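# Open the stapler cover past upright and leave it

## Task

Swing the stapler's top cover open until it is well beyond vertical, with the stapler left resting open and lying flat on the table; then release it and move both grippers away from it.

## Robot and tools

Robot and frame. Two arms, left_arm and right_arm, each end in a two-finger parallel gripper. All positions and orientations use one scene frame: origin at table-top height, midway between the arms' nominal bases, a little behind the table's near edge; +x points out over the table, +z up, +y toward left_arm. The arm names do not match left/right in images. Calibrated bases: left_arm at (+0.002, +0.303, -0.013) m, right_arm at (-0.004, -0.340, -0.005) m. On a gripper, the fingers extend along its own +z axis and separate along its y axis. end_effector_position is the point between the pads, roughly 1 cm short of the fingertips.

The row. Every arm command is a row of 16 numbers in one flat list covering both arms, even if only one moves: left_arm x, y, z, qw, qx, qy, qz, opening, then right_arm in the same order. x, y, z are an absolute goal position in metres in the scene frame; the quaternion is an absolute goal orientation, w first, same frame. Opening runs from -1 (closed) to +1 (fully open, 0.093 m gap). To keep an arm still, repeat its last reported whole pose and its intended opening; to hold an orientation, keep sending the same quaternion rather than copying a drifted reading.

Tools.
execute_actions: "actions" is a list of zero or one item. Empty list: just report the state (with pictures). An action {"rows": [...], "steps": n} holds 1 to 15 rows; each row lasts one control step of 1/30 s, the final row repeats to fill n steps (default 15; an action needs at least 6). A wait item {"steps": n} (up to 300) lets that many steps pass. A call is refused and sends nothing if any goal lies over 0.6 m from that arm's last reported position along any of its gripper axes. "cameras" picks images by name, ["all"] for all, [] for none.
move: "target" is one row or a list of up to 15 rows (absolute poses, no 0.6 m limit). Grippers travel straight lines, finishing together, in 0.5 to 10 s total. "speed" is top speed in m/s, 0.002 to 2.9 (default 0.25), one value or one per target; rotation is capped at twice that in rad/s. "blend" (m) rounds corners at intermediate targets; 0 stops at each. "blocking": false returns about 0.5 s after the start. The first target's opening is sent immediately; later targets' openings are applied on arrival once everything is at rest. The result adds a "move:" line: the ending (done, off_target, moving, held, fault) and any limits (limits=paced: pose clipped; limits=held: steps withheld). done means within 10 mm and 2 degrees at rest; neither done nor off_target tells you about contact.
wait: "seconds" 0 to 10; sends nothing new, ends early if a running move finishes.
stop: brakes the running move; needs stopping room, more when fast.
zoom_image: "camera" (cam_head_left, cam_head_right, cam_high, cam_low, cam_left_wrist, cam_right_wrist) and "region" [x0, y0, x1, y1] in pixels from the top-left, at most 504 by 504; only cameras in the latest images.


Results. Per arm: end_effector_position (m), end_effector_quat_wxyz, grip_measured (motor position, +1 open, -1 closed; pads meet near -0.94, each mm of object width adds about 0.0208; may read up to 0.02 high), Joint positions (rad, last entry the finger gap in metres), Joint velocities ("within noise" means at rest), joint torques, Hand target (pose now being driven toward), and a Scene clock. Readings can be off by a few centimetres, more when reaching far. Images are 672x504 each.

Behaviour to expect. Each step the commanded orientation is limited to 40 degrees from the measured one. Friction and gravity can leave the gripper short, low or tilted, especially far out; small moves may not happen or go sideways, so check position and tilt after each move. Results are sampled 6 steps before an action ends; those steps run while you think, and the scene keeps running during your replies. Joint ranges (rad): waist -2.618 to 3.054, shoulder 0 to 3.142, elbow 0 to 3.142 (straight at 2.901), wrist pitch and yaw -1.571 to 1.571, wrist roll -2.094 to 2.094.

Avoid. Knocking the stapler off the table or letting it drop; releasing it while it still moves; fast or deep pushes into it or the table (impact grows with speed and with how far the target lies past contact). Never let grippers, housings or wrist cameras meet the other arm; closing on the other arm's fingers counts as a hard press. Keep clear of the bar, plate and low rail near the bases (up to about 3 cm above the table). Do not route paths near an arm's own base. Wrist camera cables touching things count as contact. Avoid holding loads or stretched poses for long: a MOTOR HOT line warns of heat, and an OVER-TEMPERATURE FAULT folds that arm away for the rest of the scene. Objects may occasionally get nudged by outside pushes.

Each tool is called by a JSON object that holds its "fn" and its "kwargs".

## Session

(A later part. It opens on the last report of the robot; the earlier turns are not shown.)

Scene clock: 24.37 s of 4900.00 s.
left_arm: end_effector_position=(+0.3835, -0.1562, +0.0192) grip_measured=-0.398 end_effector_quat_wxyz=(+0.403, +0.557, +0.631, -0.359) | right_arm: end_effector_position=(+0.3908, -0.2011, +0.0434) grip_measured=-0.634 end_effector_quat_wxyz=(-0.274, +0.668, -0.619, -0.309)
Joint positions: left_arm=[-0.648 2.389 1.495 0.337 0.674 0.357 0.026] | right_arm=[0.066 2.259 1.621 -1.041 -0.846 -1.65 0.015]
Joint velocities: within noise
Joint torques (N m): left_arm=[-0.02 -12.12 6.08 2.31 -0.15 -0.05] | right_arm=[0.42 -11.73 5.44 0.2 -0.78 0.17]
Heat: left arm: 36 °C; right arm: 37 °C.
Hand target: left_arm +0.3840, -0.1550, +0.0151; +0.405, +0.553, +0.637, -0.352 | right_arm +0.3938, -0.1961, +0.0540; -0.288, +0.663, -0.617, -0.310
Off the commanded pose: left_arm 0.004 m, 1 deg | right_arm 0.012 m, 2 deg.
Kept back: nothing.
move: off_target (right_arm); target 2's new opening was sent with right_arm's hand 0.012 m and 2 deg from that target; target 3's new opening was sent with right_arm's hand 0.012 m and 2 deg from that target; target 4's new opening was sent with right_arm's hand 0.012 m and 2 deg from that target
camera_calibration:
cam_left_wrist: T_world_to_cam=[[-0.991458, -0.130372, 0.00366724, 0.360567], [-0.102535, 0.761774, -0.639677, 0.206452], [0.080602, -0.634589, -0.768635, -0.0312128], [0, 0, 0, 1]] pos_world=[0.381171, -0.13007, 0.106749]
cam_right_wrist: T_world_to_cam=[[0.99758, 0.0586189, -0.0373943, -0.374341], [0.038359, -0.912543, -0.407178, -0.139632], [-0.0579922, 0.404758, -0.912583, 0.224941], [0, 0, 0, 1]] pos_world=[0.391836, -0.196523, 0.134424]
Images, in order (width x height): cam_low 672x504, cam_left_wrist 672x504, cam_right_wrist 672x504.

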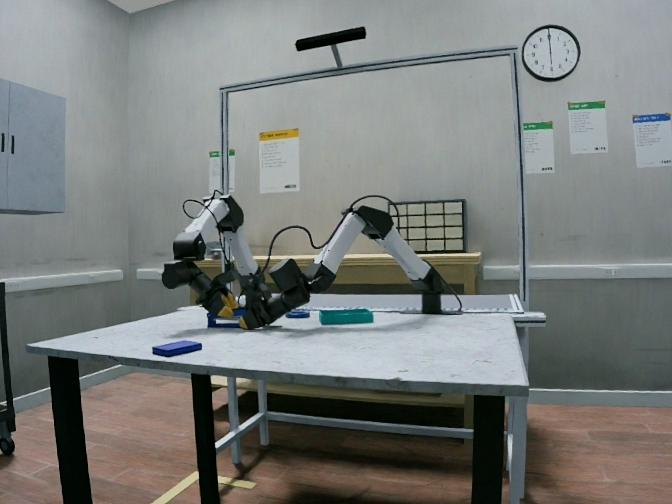

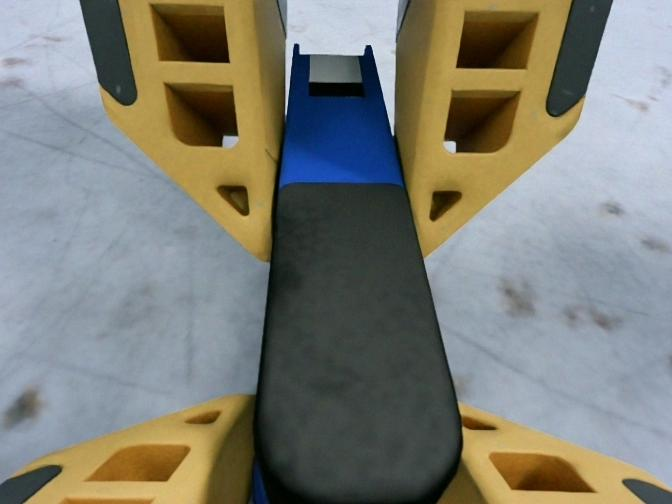

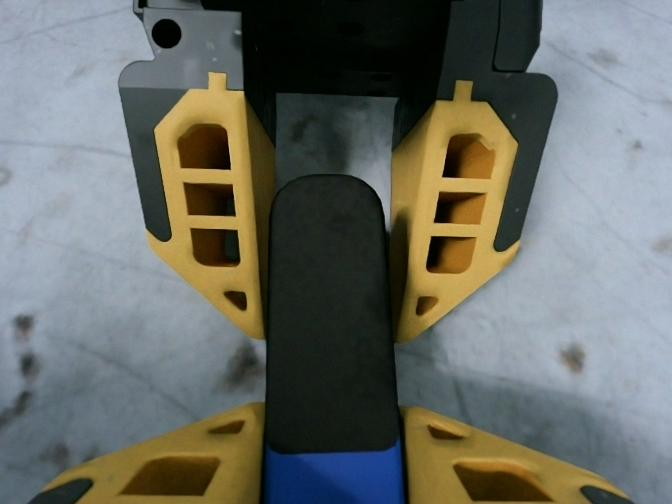

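{"fn": "move", "kwargs": {"target": [[0.384,-0.154,0.003,0.4056,0.553,0.6366,-0.3523,-0.65,0.392,-0.206,0.078,0.3096,-0.6516,0.6074,0.3321,-0.7],[0.384,-0.152,-0.003,0.4056,0.553,0.6366,-0.3523,-0.65,0.392,-0.212,0.092,0.3096,-0.6516,0.6074,0.3321,-0.7]], "speed": 0.06, "blend": 0.01, "cameras": ["cam_low","cam_left_wrist","cam_right_wrist"]}}

{"fn": "zoom_image", "kwargs": {"camera": "cam_low", "region": [180, 250, 310, 340]}}

Scene clock: 26.90 s of 4900.00 s.
left_arm: end_effector_position=(+0.3828, -0.1613, +0.0233) grip_measured=-0.398 end_effector_quat_wxyz=(+0.421, +0.557, +0.615, -0.366) | right_arm: end_effector_position=(+0.3865, -0.2079, +0.0613) grip_measured=-0.629 end_effector_quat_wxyz=(-0.288, +0.664, -0.605, -0.332)
Joint positions: left_arm=[-0.653 2.399 1.484 0.413 0.684 0.345 0.026] | right_arm=[0.035 2.259 1.663 -1.152 -0.896 -1.731 0.015]
Joint velocities: within noise
Joint torques (N m): left_arm=[0.92 -10.18 5.19 2.07 -0.26 0.08] | right_arm=[-1.44 -13.38 8.49 -0.58 -0.95 0.03]
Heat: left arm: 37 °C; right arm: 38 °C.
Hand target: left_arm +0.3832, -0.1516, -0.0024; +0.405, +0.554, +0.636, -0.352 | right_arm +0.3915, -0.2118, +0.0911; -0.310, +0.652, -0.608, -0.331
Off the commanded pose: left_arm 0.028 m, 3 deg | right_arm 0.031 m, 3 deg.
Kept back: nothing.
move: off_target (left_arm, right_arm); blend cut to 0.0076 m at target 1
camera_calibration:
cam_left_wrist: T_world_to_cam=[[-0.992487, -0.120808, -0.0193838, 0.361663], [-0.0764526, 0.736016, -0.672633, 0.199491], [0.095526, -0.666097, -0.739722, -0.0426341], [0, 0, 0, 1]] pos_world=[0.37827, -0.131536, 0.109657]
cam_right_wrist: T_world_to_cam=[[0.996155, 0.0768473, -0.042057, -0.364307], [0.0490974, -0.887352, -0.458472, -0.134201], [-0.0725517, 0.454644, -0.887713, 0.258223], [0, 0, 0, 1]] pos_world=[0.38823, -0.208487, 0.152379]
Images, in order (width x height): cam_low 672x504, cam_left_wrist 672x504, cam_right_wrist 672x504.

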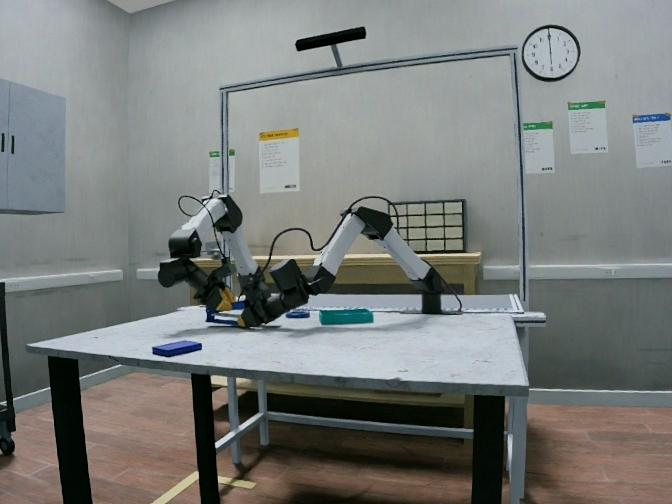

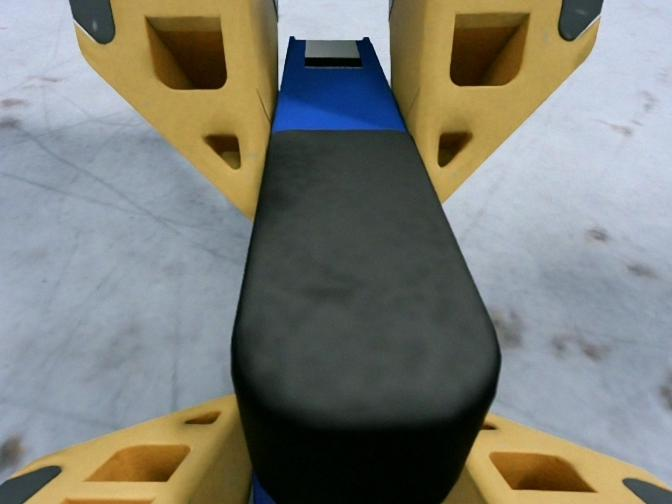

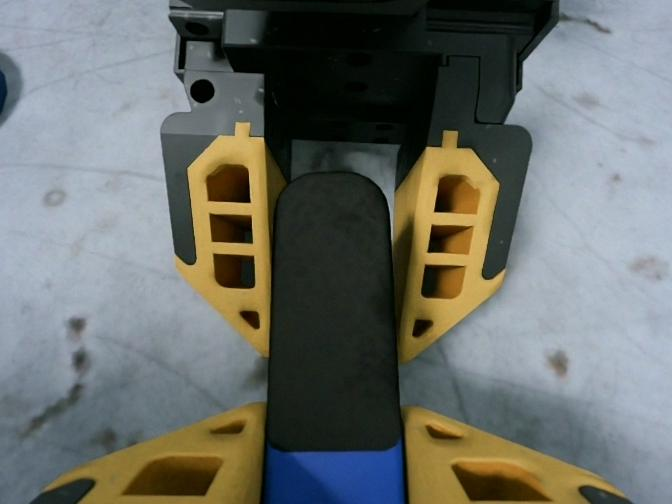

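Scaled by 3.877.

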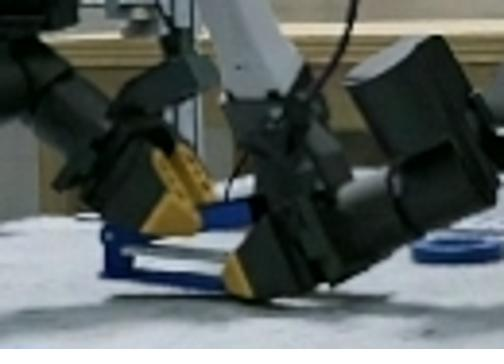

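{"fn": "move", "kwargs": {"target": [[0.384,-0.150,-0.014,0.4056,0.553,0.6366,-0.3523,-0.65,0.394,-0.214,0.104,0.3257,-0.643,0.5995,0.349,-0.7]], "speed": 0.05, "cameras": ["cam_low","cam_left_wrist","cam_right_wrist"]}}

{"fn": "zoom_image", "kwargs": {"camera": "cam_low", "region": [180, 250, 310, 340]}}

Scene clock: 28.10 s of 4900.00 s.
left_arm: end_effector_position=(+0.3852, -0.1639, +0.0273) grip_measured=-0.398 end_effector_quat_wxyz=(+0.439, +0.555, +0.603, -0.369) | right_arm: end_effector_position=(+0.3880, -0.2091, +0.0765) grip_measured=-0.629 end_effector_quat_wxyz=(-0.305, +0.660, -0.595, -0.343)
Joint positions: left_arm=[-0.653 2.409 1.479 0.475 0.687 0.337 0.026] | right_arm=[0.022 2.259 1.701 -1.213 -0.938 -1.771 0.015]
Joint velocities: within noise
Joint torques (N m): left_arm=[1.2 -9.33 4.44 1.74 -0.29 0.15] | right_arm=[-1.85 -12.3 8.98 -0.54 -0.99 0.12]
Heat: left arm: 37 °C; right arm: 39 °C.
Hand target: left_arm +0.3824, -0.1491, -0.0127; +0.405, +0.554, +0.636, -0.353 | right_arm +0.3935, -0.2138, +0.1034; -0.326, +0.643, -0.600, -0.347
Off the commanded pose: left_arm 0.044 m, 6 deg | right_arm 0.029 m, 3 deg.
Kept back: nothing.
move: off_target (left_arm, right_arm)
camera_calibration:
cam_left_wrist: T_world_to_cam=[[-0.991649, -0.121627, -0.0428813, 0.364037], [-0.0573413, 0.713654, -0.698147, 0.193864], [0.115516, -0.689858, -0.714669, -0.0539727], [0, 0, 0, 1]] pos_world=[0.378348, -0.131309, 0.112384]
cam_right_wrist: T_world_to_cam=[[0.996158, 0.0824862, -0.0294162, -0.364853], [0.0569665, -0.865464, -0.497723, -0.123898], [-0.0665139, 0.494135, -0.866837, 0.276681], [0, 0, 0, 1]] pos_world=[0.388912, -0.213851, 0.167438]
Images, in order (width x height): cam_low 672x504, cam_left_wrist 672x504, cam_right_wrist 672x504.

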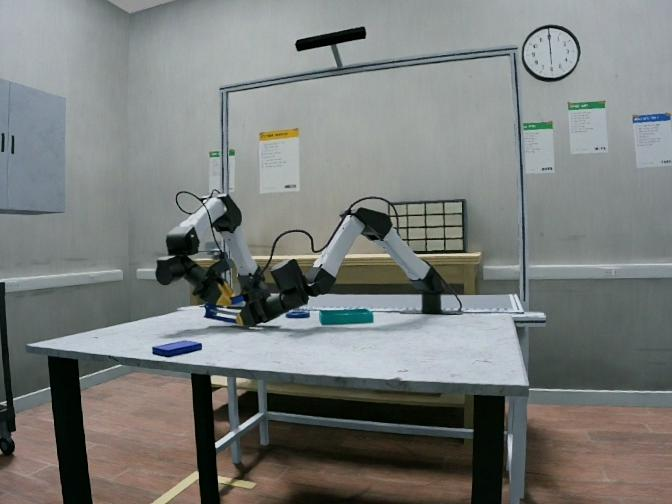

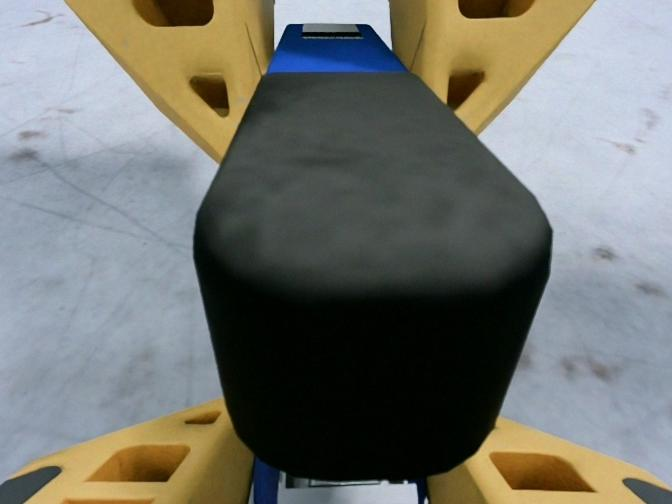

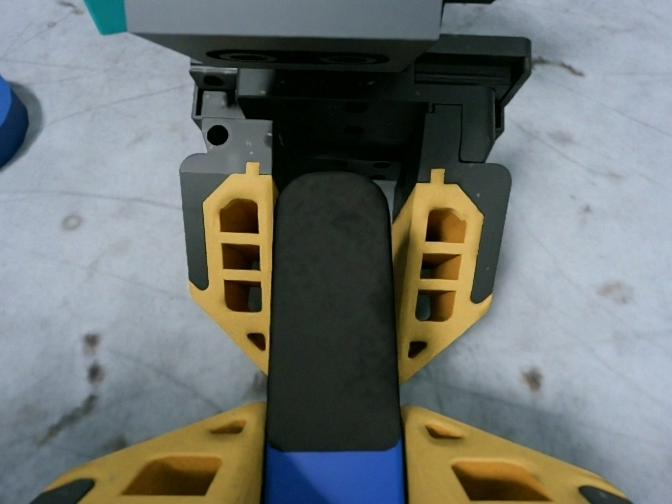

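Scaled by 3.877.

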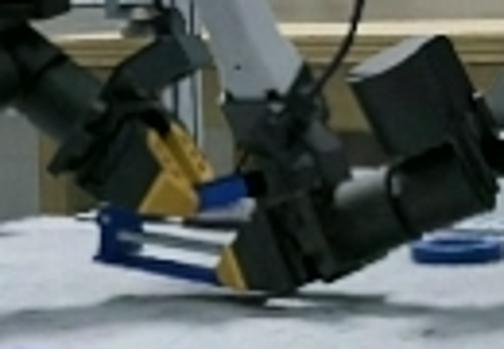

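{"fn": "move", "kwargs": {"target": [[0.384,-0.150,-0.010,0.319,0.5942,0.684,-0.2771,-0.65,0.394,-0.222,0.114,0.341,-0.6334,0.5904,0.3658,-0.7]], "speed": 0.06, "cameras": ["cam_low","cam_left_wrist","cam_right_wrist"]}}

{"fn": "zoom_image", "kwargs": {"camera": "cam_low", "region": [180, 250, 310, 340]}}

Scene clock: 31.20 s of 4900.00 s.
left_arm: end_effector_position=(+0.3857, -0.1741, +0.0326) grip_measured=-0.397 end_effector_quat_wxyz=(+0.385, +0.592, +0.630, -0.322) | right_arm: end_effector_position=(+0.3874, -0.2184, +0.0904) grip_measured=-0.629 end_effector_quat_wxyz=(-0.319, +0.650, -0.592, -0.354)
Joint positions: left_arm=[-0.682 2.393 1.655 0.094 0.612 0.457 0.026] | right_arm=[-0.01 2.259 1.732 -1.291 -0.972 -1.823 0.015]
Joint velocities: within noise
Joint torques (N m): left_arm=[1.09 -11.54 6.78 0.38 -0.8 0.27] | right_arm=[-1.81 -10.82 9.78 -0.75 -1.11 -0.07]
Heat: left arm: 39 °C; right arm: 41 °C.
Hand target: left_arm +0.3818, -0.1489, -0.0083; +0.324, +0.594, +0.681, -0.280 | right_arm +0.3936, -0.2221, +0.1136; -0.343, +0.633, -0.592, -0.363
Off the commanded pose: left_arm 0.049 m, 11 deg | right_arm 0.025 m, 3 deg.
Kept back: nothing.
move: off_target (left_arm, right_arm)
camera_calibration:
cam_left_wrist: T_world_to_cam=[[-0.993562, -0.100441, -0.0524105, 0.368254], [-0.0529899, 0.820885, -0.56863, 0.217761], [0.100137, -0.562192, -0.820922, -0.02563], [0, 0, 0, 1]] pos_world=[0.379989, -0.156178, 0.122086]
cam_right_wrist: T_world_to_cam=[[0.996804, 0.0743132, -0.0293151, -0.365125], [0.0473385, -0.845064, -0.532566, -0.113501], [-0.0643498, 0.529476, -0.845881, 0.2983], [0, 0, 0, 1]] pos_world=[0.388526, -0.226725, 0.181176]
Images, in order (width x height): cam_low 672x504, cam_left_wrist 672x504, cam_right_wrist 672x504.

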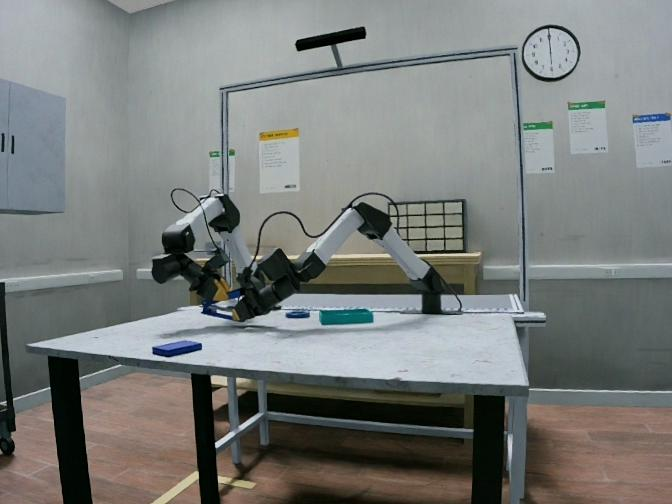

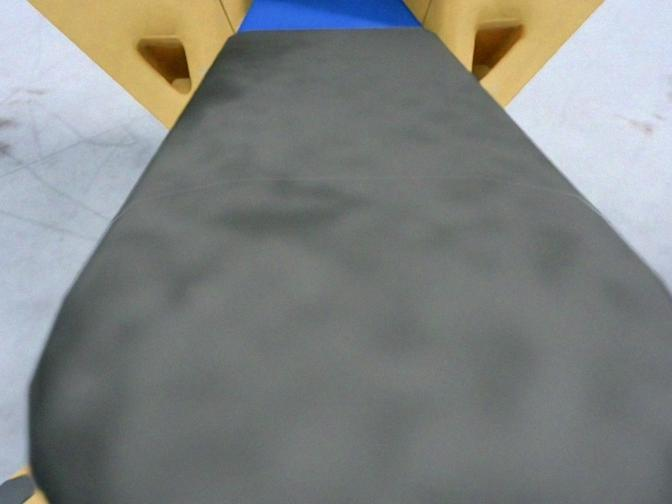

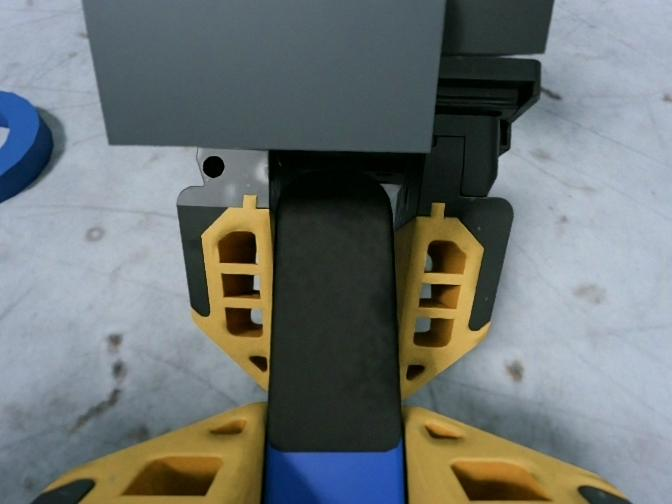

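Scaled by 3.877.

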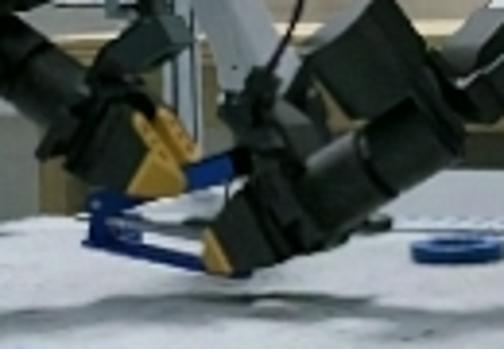

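{"fn": "move", "kwargs": {"target": [[0.384,-0.155,0.012,0.4056,0.553,0.6366,-0.3523,-0.65,0.392,-0.213,0.070,0.319,-0.648,0.598,0.345,-0.7]], "speed": 0.06, "cameras": ["cam_low","cam_left_wrist","cam_right_wrist"]}}

{"fn": "zoom_image", "kwargs": {"camera": "cam_low", "region": [180, 250, 310, 340]}}

Scene clock: 34.40 s of 4900.00 s.
left_arm: end_effector_position=(+0.3805, -0.1659, +0.0253) grip_measured=-0.397 end_effector_quat_wxyz=(+0.417, +0.562, +0.619, -0.356) | right_arm: end_effector_position=(+0.3848, -0.2112, +0.0726) grip_measured=-0.629 end_effector_quat_wxyz=(-0.313, +0.656, -0.592, -0.349)
Joint positions: left_arm=[-0.668 2.39 1.502 0.365 0.659 0.361 0.026] | right_arm=[0.011 2.259 1.67 -1.2 -0.959 -1.792 0.015]
Joint velocities: within noise
Joint torques (N m): left_arm=[1.87 -11.7 5.34 2.1 0.01 -0.11] | right_arm=[-0.58 -9.35 5.9 0.13 -0.67 0.16]
Heat: left arm: 40 °C; right arm: 42 °C.
Hand target: left_arm +0.3839, -0.1551, +0.0121; +0.406, +0.553, +0.637, -0.352 | right_arm +0.3918, -0.2131, +0.0702; -0.319, +0.649, -0.598, -0.346
Off the commanded pose: left_arm 0.018 m, 3 deg | right_arm 0.008 m, 1 deg.
Kept back: nothing.
move: off_target (left_arm)
camera_calibration:
cam_left_wrist: T_world_to_cam=[[-0.992054, -0.122427, -0.0289933, 0.358694], [-0.0737181, 0.752376, -0.654596, 0.205292], [0.101954, -0.647257, -0.755423, -0.0429727], [0, 0, 0, 1]] pos_world=[0.375359, -0.138357, 0.11232]
cam_right_wrist: T_world_to_cam=[[0.996353, 0.0808618, -0.027254, -0.362125], [0.0551606, -0.854025, -0.5173, -0.12288], [-0.0651054, 0.51391, -0.85537, 0.276953], [0, 0, 0, 1]] pos_world=[0.385614, -0.217989, 0.163462]
Images, in order (width x height): cam_low 672x504, cam_left_wrist 672x504, cam_right_wrist 672x504.

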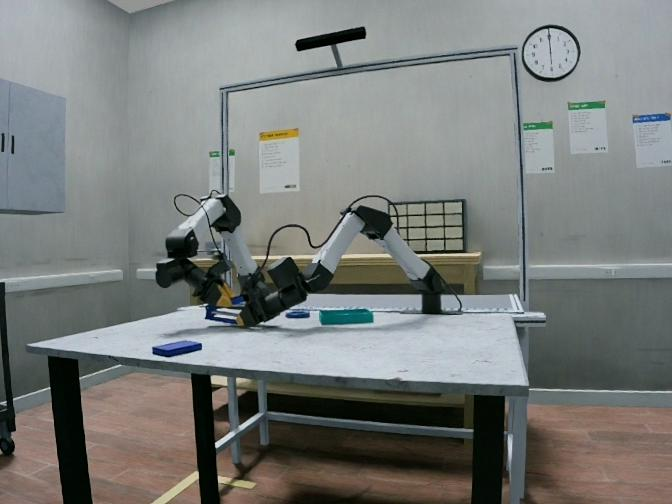

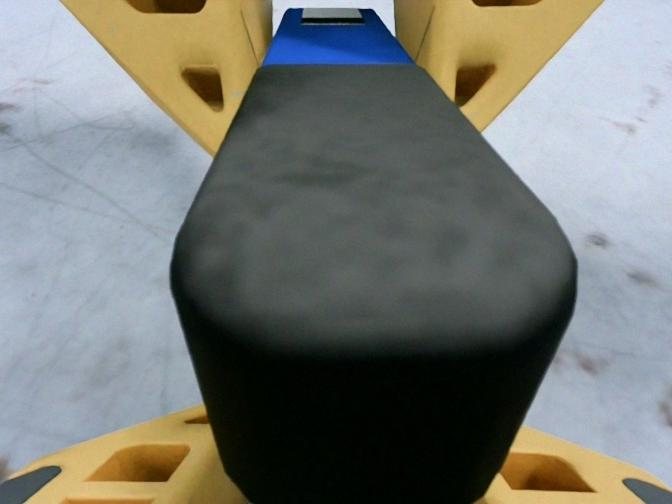

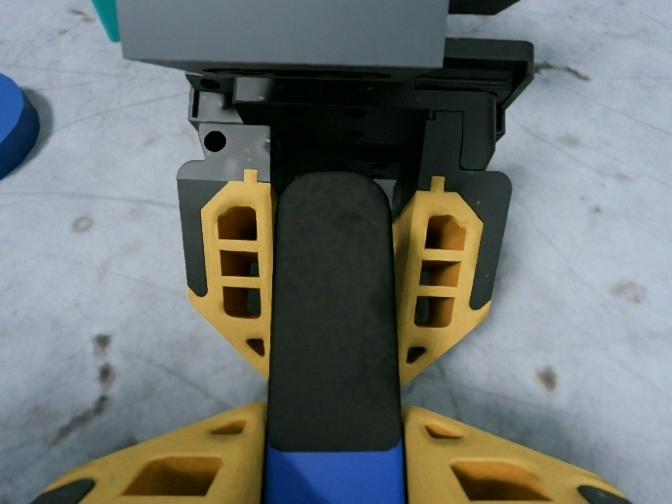

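Scaled by 3.877.

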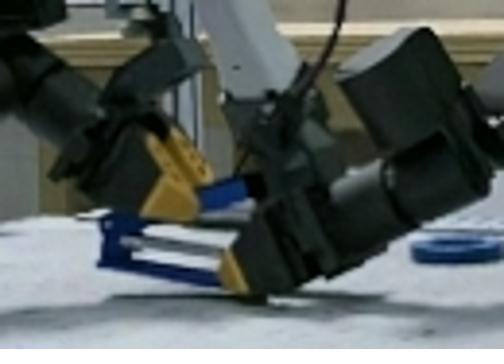

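{"fn": "move", "kwargs": {"target": [[0.386,-0.150,0.006,0.4056,0.553,0.6366,-0.3523,-0.65,0.393,-0.212,0.046,0.3096,-0.6516,0.6074,0.3321,-0.7]], "speed": 0.06, "cameras": ["cam_low","cam_left_wrist","cam_right_wrist"]}}

{"fn": "zoom_image", "kwargs": {"camera": "cam_low", "region": [180, 250, 310, 340]}}

Scene clock: 35.40 s of 4900.00 s.
left_arm: end_effector_position=(+0.3795, -0.1605, +0.0196) grip_measured=-0.397 end_effector_quat_wxyz=(+0.410, +0.561, +0.623, -0.358) | right_arm: end_effector_position=(+0.3846, -0.2089, +0.0532) grip_measured=-0.629 end_effector_quat_wxyz=(-0.306, +0.658, -0.598, -0.341)
Joint positions: left_arm=[-0.66 2.39 1.484 0.368 0.667 0.36 0.026] | right_arm=[0.022 2.267 1.618 -1.108 -0.938 -1.756 0.015]
Joint velocities: within noise
Joint torques (N m): left_arm=[2.13 -10.95 5.85 2.26 0 -0.04] | right_arm=[-0.59 -8.85 5.48 0.33 -0.53 0.15]
Heat: left arm: 40 °C; right arm: 42 °C.
Hand target: left_arm +0.3856, -0.1499, +0.0061; +0.405, +0.553, +0.637, -0.352 | right_arm +0.3927, -0.2121, +0.0464; -0.309, +0.652, -0.607, -0.333
Off the commanded pose: left_arm 0.018 m, 2 deg | right_arm 0.011 m, 2 deg.
Kept back: nothing.
move: off_target (left_arm, right_arm)
camera_calibration:
cam_left_wrist: T_world_to_cam=[[-0.992311, -0.122854, -0.0150455, 0.357893], [-0.0838209, 0.756468, -0.648637, 0.201671], [0.0910694, -0.642389, -0.760949, -0.0387207], [0, 0, 0, 1]] pos_world=[0.375571, -0.133463, 0.106732]
cam_right_wrist: T_world_to_cam=[[0.996921, 0.0732246, -0.0280442, -0.36445], [0.0496743, -0.866514, -0.496674, -0.132553], [-0.0606695, 0.493752, -0.867484, 0.253948], [0, 0, 0, 1]] pos_world=[0.385319, -0.21356, 0.144239]
Images, in order (width x height): cam_low 672x504, cam_left_wrist 672x504, cam_right_wrist 672x504.

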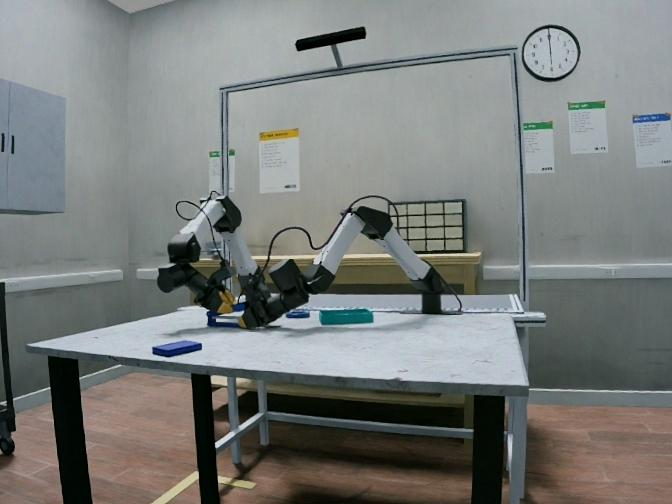

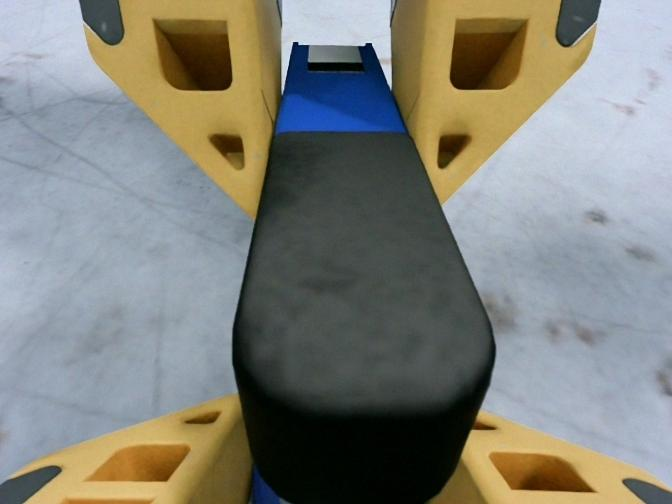

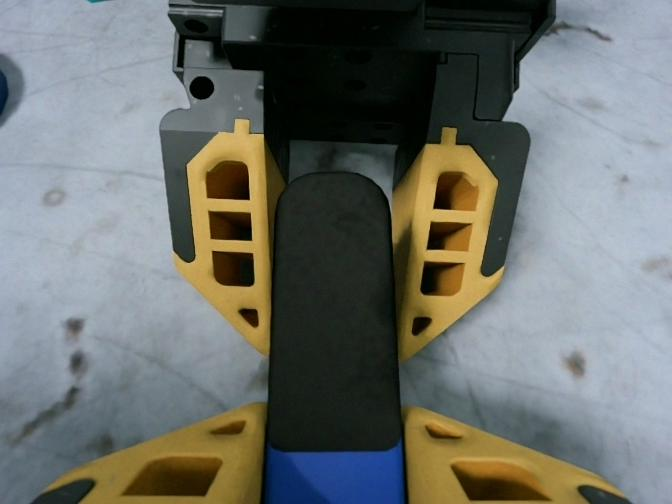

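Scaled by 3.877.

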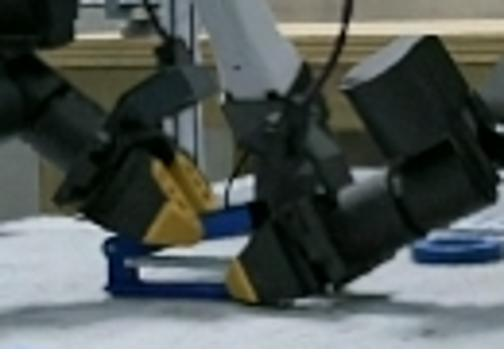

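{"fn": "move", "kwargs": {"target": [[0.386,-0.150,0.006,0.4056,0.553,0.6366,-0.3523,-0.65,0.388,-0.210,0.056,0.3096,-0.6516,0.6074,0.3321,0.0],[0.386,-0.150,0.006,0.4056,0.553,0.6366,-0.3523,-0.65,0.388,-0.178,0.068,0.3096,-0.6516,0.6074,0.3321,0.0]], "speed": 0.06, "cameras": ["cam_low","cam_left_wrist","cam_right_wrist"]}}

{"fn": "zoom_image", "kwargs": {"camera": "cam_low", "region": [180, 250, 310, 340]}}

Scene clock: 39.70 s of 4900.00 s.
left_arm: end_effector_position=(+0.3803, -0.1598, +0.0196) grip_measured=-0.397 end_effector_quat_wxyz=(+0.410, +0.560, +0.624, -0.359) | right_arm: end_effector_position=(+0.3821, -0.1800, +0.0478) grip_measured=-0.002 end_effector_quat_wxyz=(-0.286, +0.643, -0.617, -0.352)
Joint positions: left_arm=[-0.658 2.39 1.484 0.368 0.668 0.358 0.026] | right_arm=[0.096 2.258 1.587 -1.016 -0.937 -1.592 0.045]
Joint velocities: within noise
Joint torques (N m): left_arm=[2 -10.95 5.85 2.26 0.01 -0.02] | right_arm=[0.25 -14.31 5.15 0.27 -0.64 0]
Heat: left arm: 40 °C; right arm: 43 °C.
Hand target: left_arm +0.3856, -0.1500, +0.0061; +0.405, +0.553, +0.637, -0.352 | right_arm +0.3875, -0.1780, +0.0679; -0.309, +0.652, -0.607, -0.333
Off the commanded pose: left_arm 0.018 m, 2 deg | right_arm 0.021 m, 4 deg.
Kept back: nothing.
move: off_target (left_arm, right_arm)
camera_calibration:
cam_left_wrist: T_world_to_cam=[[-0.992029, -0.12535, -0.0128474, 0.358296], [-0.0871233, 0.755991, -0.648759, 0.202481], [0.0910347, -0.642468, -0.760886, -0.0382903], [0, 0, 0, 1]] pos_world=[0.376567, -0.132762, 0.10683]
cam_right_wrist: T_world_to_cam=[[0.994698, 0.0505574, -0.0895511, -0.364498], [0.000926878, -0.875178, -0.483799, -0.0935793], [-0.102833, 0.481151, -0.870585, 0.248758], [0, 0, 0, 1]] pos_world=[0.388233, -0.183161, 0.13865]
Images, in order (width x height): cam_low 672x504, cam_left_wrist 672x504, cam_right_wrist 672x504.

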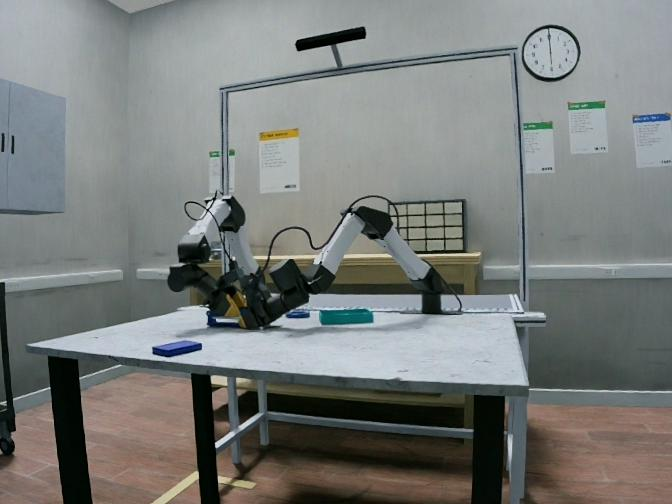

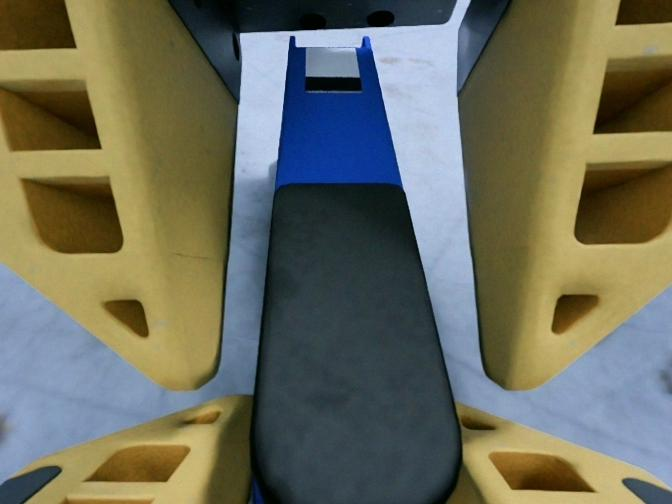

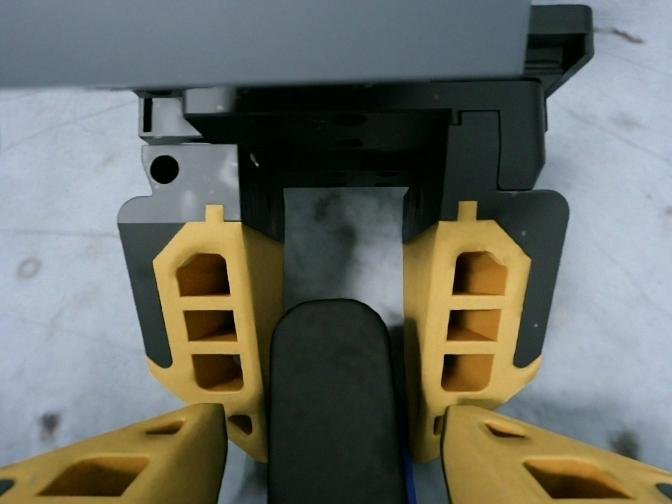

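Scaled by 3.877.

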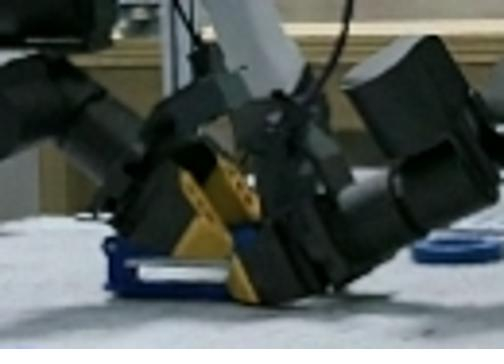

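{"fn": "move", "kwargs": {"target": [[0.386,-0.150,0.006,0.4056,0.553,0.6366,-0.3523,-0.65,0.389,-0.182,0.08,0.3096,-0.6516,0.6074,0.3321,0.0]], "speed": 0.06, "cameras": ["cam_low","cam_left_wrist","cam_right_wrist"]}}

{"fn": "zoom_image", "kwargs": {"camera": "cam_low", "region": [180, 250, 310, 340]}}

Scene clock: 41.63 s of 4900.00 s.
left_arm: end_effector_position=(+0.3803, -0.1598, +0.0196) grip_measured=-0.397 end_effector_quat_wxyz=(+0.410, +0.560, +0.624, -0.359) | right_arm: end_effector_position=(+0.3800, -0.1802, +0.0525) grip_measured=-0.002 end_effector_quat_wxyz=(-0.284, +0.641, -0.619, -0.354)
Joint positions: left_arm=[-0.658 2.39 1.484 0.368 0.668 0.358 0.026] | right_arm=[0.096 2.246 1.587 -1.032 -0.937 -1.588 0.045]
Joint velocities: within noise
Joint torques (N m): left_arm=[2 -10.93 5.86 2.25 0.01 -0.01] | right_arm=[-0.58 -14.2 7.72 -0.05 -0.61 -0.13]
Heat: left arm: 41 °C; right arm: 43 °C.
Hand target: left_arm +0.3856, -0.1500, +0.0061; +0.405, +0.553, +0.637, -0.352 | right_arm +0.3882, -0.1819, +0.0795; -0.310, +0.652, -0.608, -0.332
Off the commanded pose: left_arm 0.018 m, 2 deg | right_arm 0.029 m, 4 deg.
Kept back: nothing.
move: off_target (left_arm, right_arm)
camera_calibration:
cam_left_wrist: T_world_to_cam=[[-0.992029, -0.12535, -0.0128474, 0.358296], [-0.0871233, 0.755991, -0.648759, 0.202481], [0.0910347, -0.642468, -0.760886, -0.0382903], [0, 0, 0, 1]] pos_world=[0.376567, -0.132762, 0.10683]
cam_right_wrist: T_world_to_cam=[[0.994132, 0.0483105, -0.0967842, -0.361849], [-0.00449776, -0.875494, -0.483209, -0.0894418], [-0.108078, 0.480809, -0.870139, 0.25465], [0, 0, 0, 1]] pos_world=[0.386846, -0.183262, 0.143341]
Images, in order (width x height): cam_low 672x504, cam_left_wrist 672x504, cam_right_wrist 672x504.

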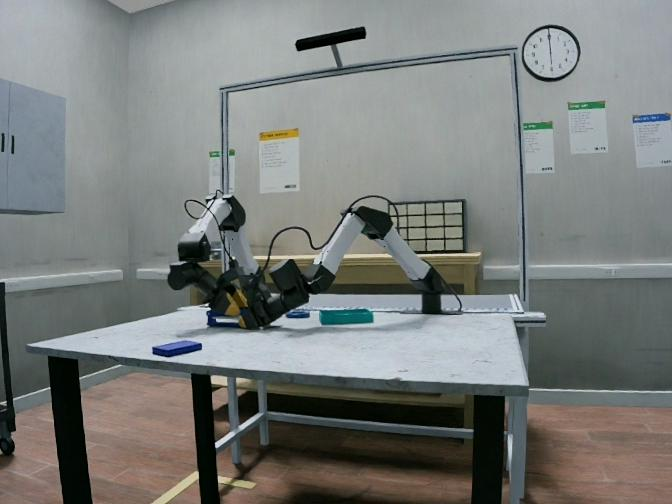

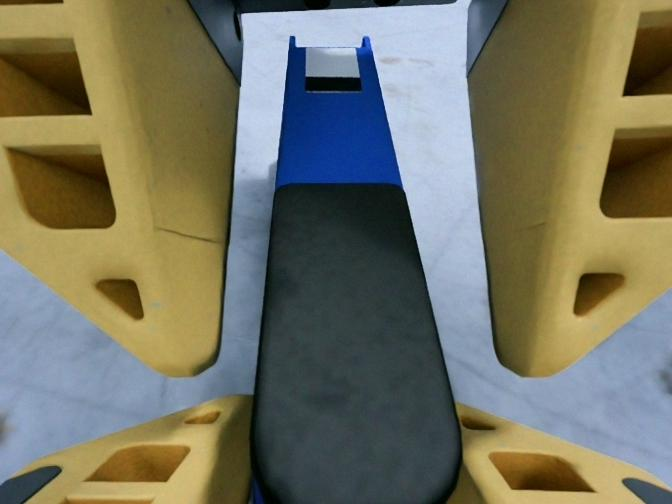

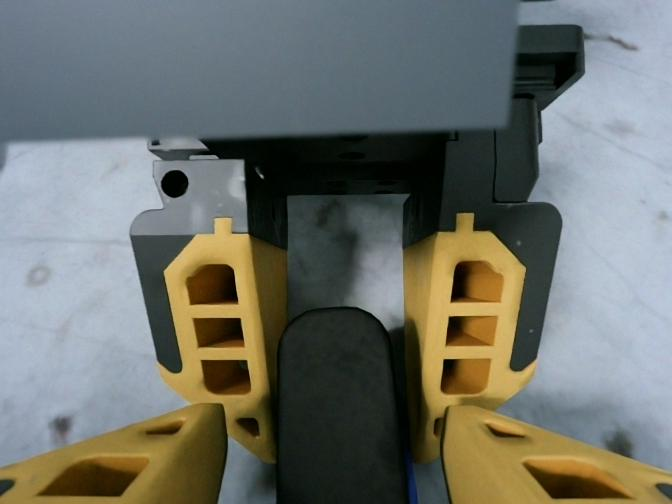

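Scaled by 3.877.

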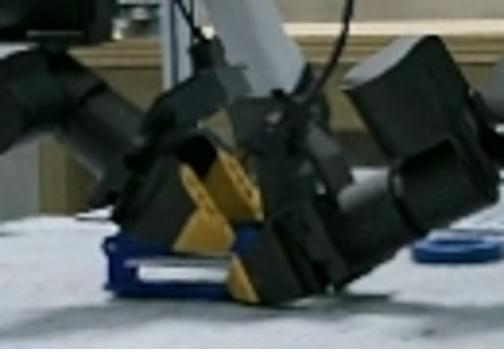

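{"fn": "move", "kwargs": {"target": [[0.386,-0.150,0.006,0.4056,0.553,0.6366,-0.3523,-0.65,0.389,-0.182,0.08,0.3096,-0.6516,0.6074,0.3321,-0.3],[0.386,-0.150,0.006,0.4056,0.553,0.6366,-0.3523,-0.65,0.389,-0.182,0.08,0.3096,-0.6516,0.6074,0.3321,-0.7]], "speed": 0.06, "cameras": ["cam_low","cam_left_wrist","cam_right_wrist"]}}

{"fn": "zoom_image", "kwargs": {"camera": "cam_low", "region": [180, 250, 310, 340]}}

Scene clock: 44.20 s of 4900.00 s.
left_arm: end_effector_position=(+0.3790, -0.1597, +0.0200) grip_measured=-0.397 end_effector_quat_wxyz=(+0.409, +0.561, +0.622, -0.362) | right_arm: end_effector_position=(+0.3802, -0.1802, +0.0528) grip_measured=-0.637 end_effector_quat_wxyz=(-0.288, +0.649, -0.612, -0.350)
Joint positions: left_arm=[-0.657 2.39 1.484 0.368 0.679 0.36 0.026] | right_arm=[0.096 2.246 1.589 -1.033 -0.935 -1.611 0.015]
Joint velocities: within noise
Joint torques (N m): left_arm=[1.88 -10.95 5.86 2.25 -0.11 -0.02] | right_arm=[-0.51 -14.13 7.62 -0.08 -0.63 0.03]
Heat: left arm: 41 °C; right arm: 44 °C.
Hand target: left_arm +0.3856, -0.1498, +0.0061; +0.405, +0.553, +0.637, -0.352 | right_arm +0.3882, -0.1819, +0.0795; -0.310, +0.652, -0.607, -0.332
Off the commanded pose: left_arm 0.018 m, 2 deg | right_arm 0.029 m, 3 deg.
Kept back: nothing.
move: off_target (left_arm, right_arm); target 2's new opening was sent with right_arm's hand 0.029 m and 4 deg from that target
camera_calibration:
cam_left_wrist: T_world_to_cam=[[-0.993159, -0.116334, -0.0100715, 0.358802], [-0.0817468, 0.754284, -0.651439, 0.200332], [0.083381, -0.646159, -0.758634, -0.0355866], [0, 0, 0, 1]] pos_world=[0.375691, -0.132361, 0.10712]
cam_right_wrist: T_world_to_cam=[[0.995018, 0.062113, -0.0779803, -0.360799], [0.0167824, -0.87539, -0.483126, -0.09747], [-0.0982716, 0.47941, -0.872071, 0.250999], [0, 0, 0, 1]] pos_world=[0.385304, -0.183246, 0.143664]
Images, in order (width x height): cam_low 672x504, cam_left_wrist 672x504, cam_right_wrist 672x504.

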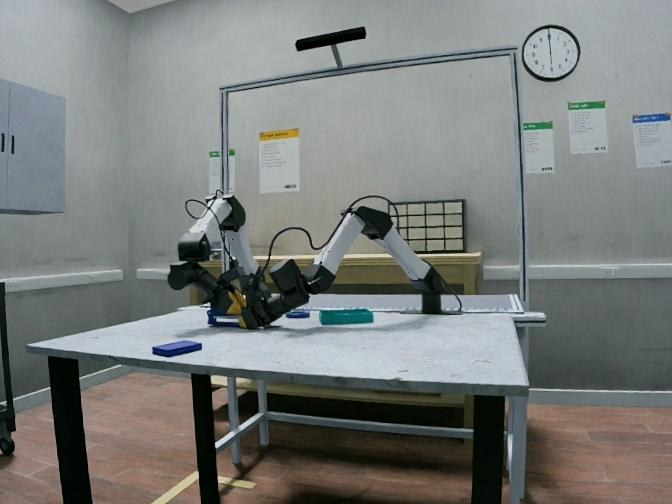

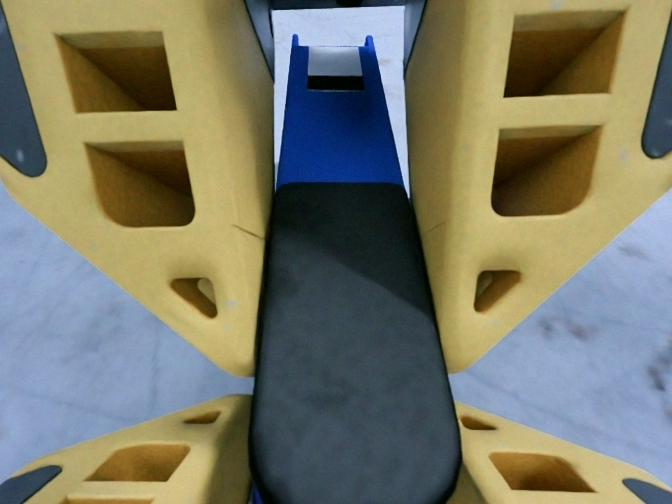

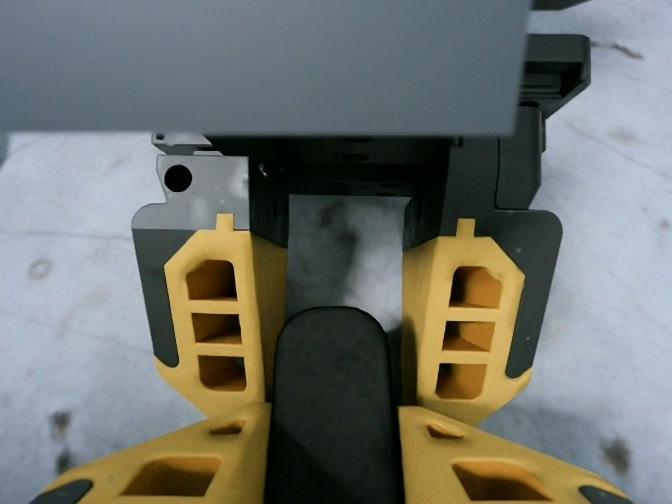

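Scaled by 3.877.

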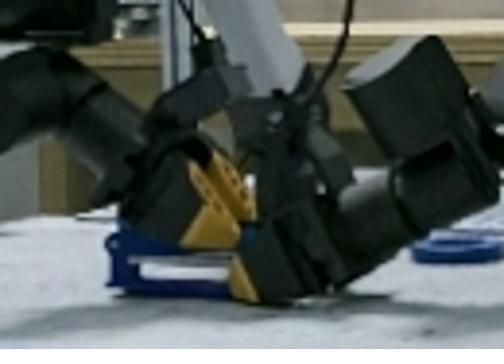

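{"fn": "move", "kwargs": {"target": [[0.386,-0.152,-0.004,0.4056,0.553,0.6366,-0.3523,-0.65,0.391,-0.192,0.108,0.3096,-0.6516,0.6074,0.3321,-0.7]], "speed": 0.05, "cameras": ["cam_low","cam_left_wrist","cam_right_wrist"]}}

{"fn": "zoom_image", "kwargs": {"camera": "cam_low", "region": [180, 250, 310, 340]}}

Scene clock: 45.37 s of 4900.00 s.
left_arm: end_effector_position=(+0.3827, -0.1633, +0.0250) grip_measured=-0.397 end_effector_quat_wxyz=(+0.427, +0.558, +0.610, -0.365) | right_arm: end_effector_position=(+0.3825, -0.1819, +0.0704) grip_measured=-0.635 end_effector_quat_wxyz=(-0.283, +0.654, -0.607, -0.351)
Joint positions: left_arm=[-0.657 2.401 1.484 0.429 0.681 0.348 0.026] | right_arm=[0.093 2.246 1.664 -1.135 -0.93 -1.642 0.015]
Joint velocities: left_arm=[-0.002 -0.002 0.002 0.11 -0.154 0.007 -0.001] | right_arm=[within noise]
Joint torques (N m): left_arm=[1.55 -9.85 5.93 1.87 -0.22 0.06] | right_arm=[-2.4 -15.13 8.68 -0.45 -0.63 -0.02]
Heat: left arm: 41 °C; right arm: 45 °C.
Hand target: left_arm +0.3850, -0.1514, -0.0033; +0.406, +0.553, +0.636, -0.353 | right_arm +0.3899, -0.1914, +0.1065; -0.310, +0.652, -0.608, -0.332
Off the commanded pose: left_arm 0.031 m, 4 deg | right_arm 0.040 m, 4 deg.
Kept back: nothing.
move: off_target (left_arm, right_arm)
camera_calibration:
cam_left_wrist: T_world_to_cam=[[-0.992348, -0.119133, -0.0324357, 0.361841], [-0.0655441, 0.730917, -0.679311, 0.197232], [0.104636, -0.671988, -0.733133, -0.0474358], [0, 0, 0, 1]] pos_world=[0.376963, -0.13293, 0.110942]
cam_right_wrist: T_world_to_cam=[[0.99382, 0.0775668, -0.0794029, -0.358267], [0.0300667, -0.876697, -0.480103, -0.0959602], [-0.106852, 0.474749, -0.873611, 0.270002], [0, 0, 0, 1]] pos_world=[0.387789, -0.184522, 0.161359]
Images, in order (width x height): cam_low 672x504, cam_left_wrist 672x504, cam_right_wrist 672x504.

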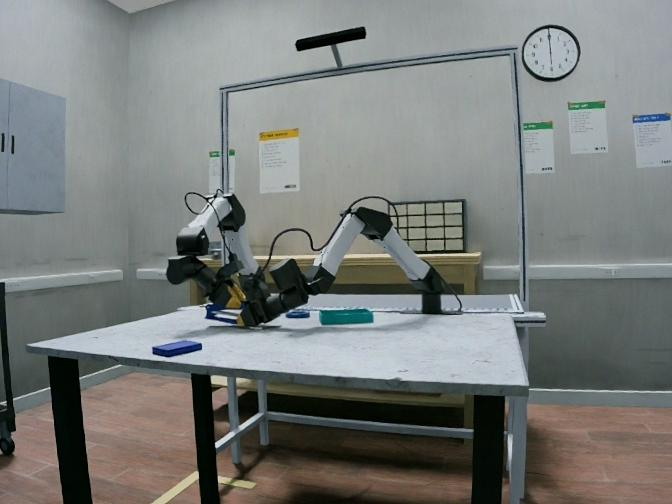

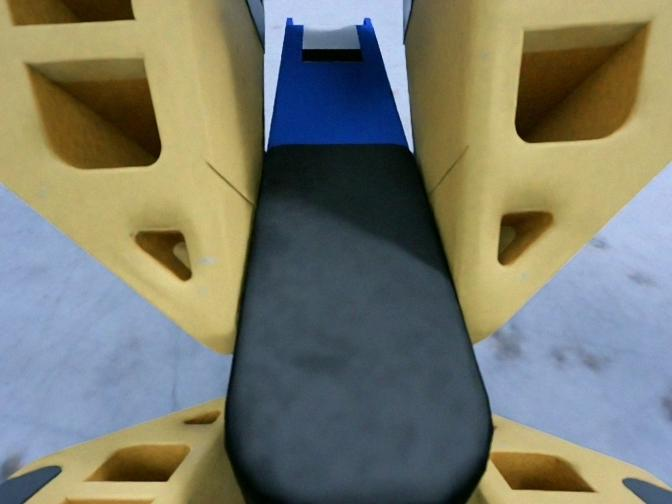

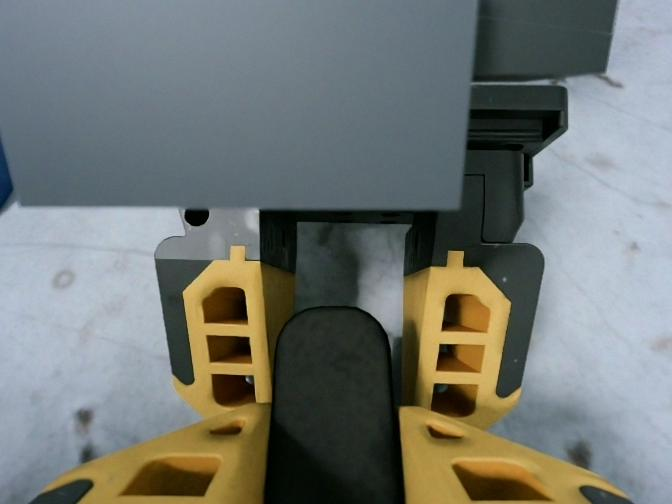

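Scaled by 3.877.

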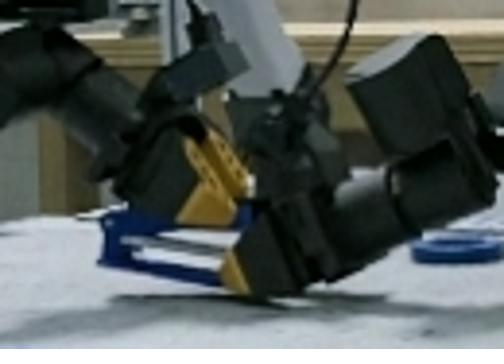

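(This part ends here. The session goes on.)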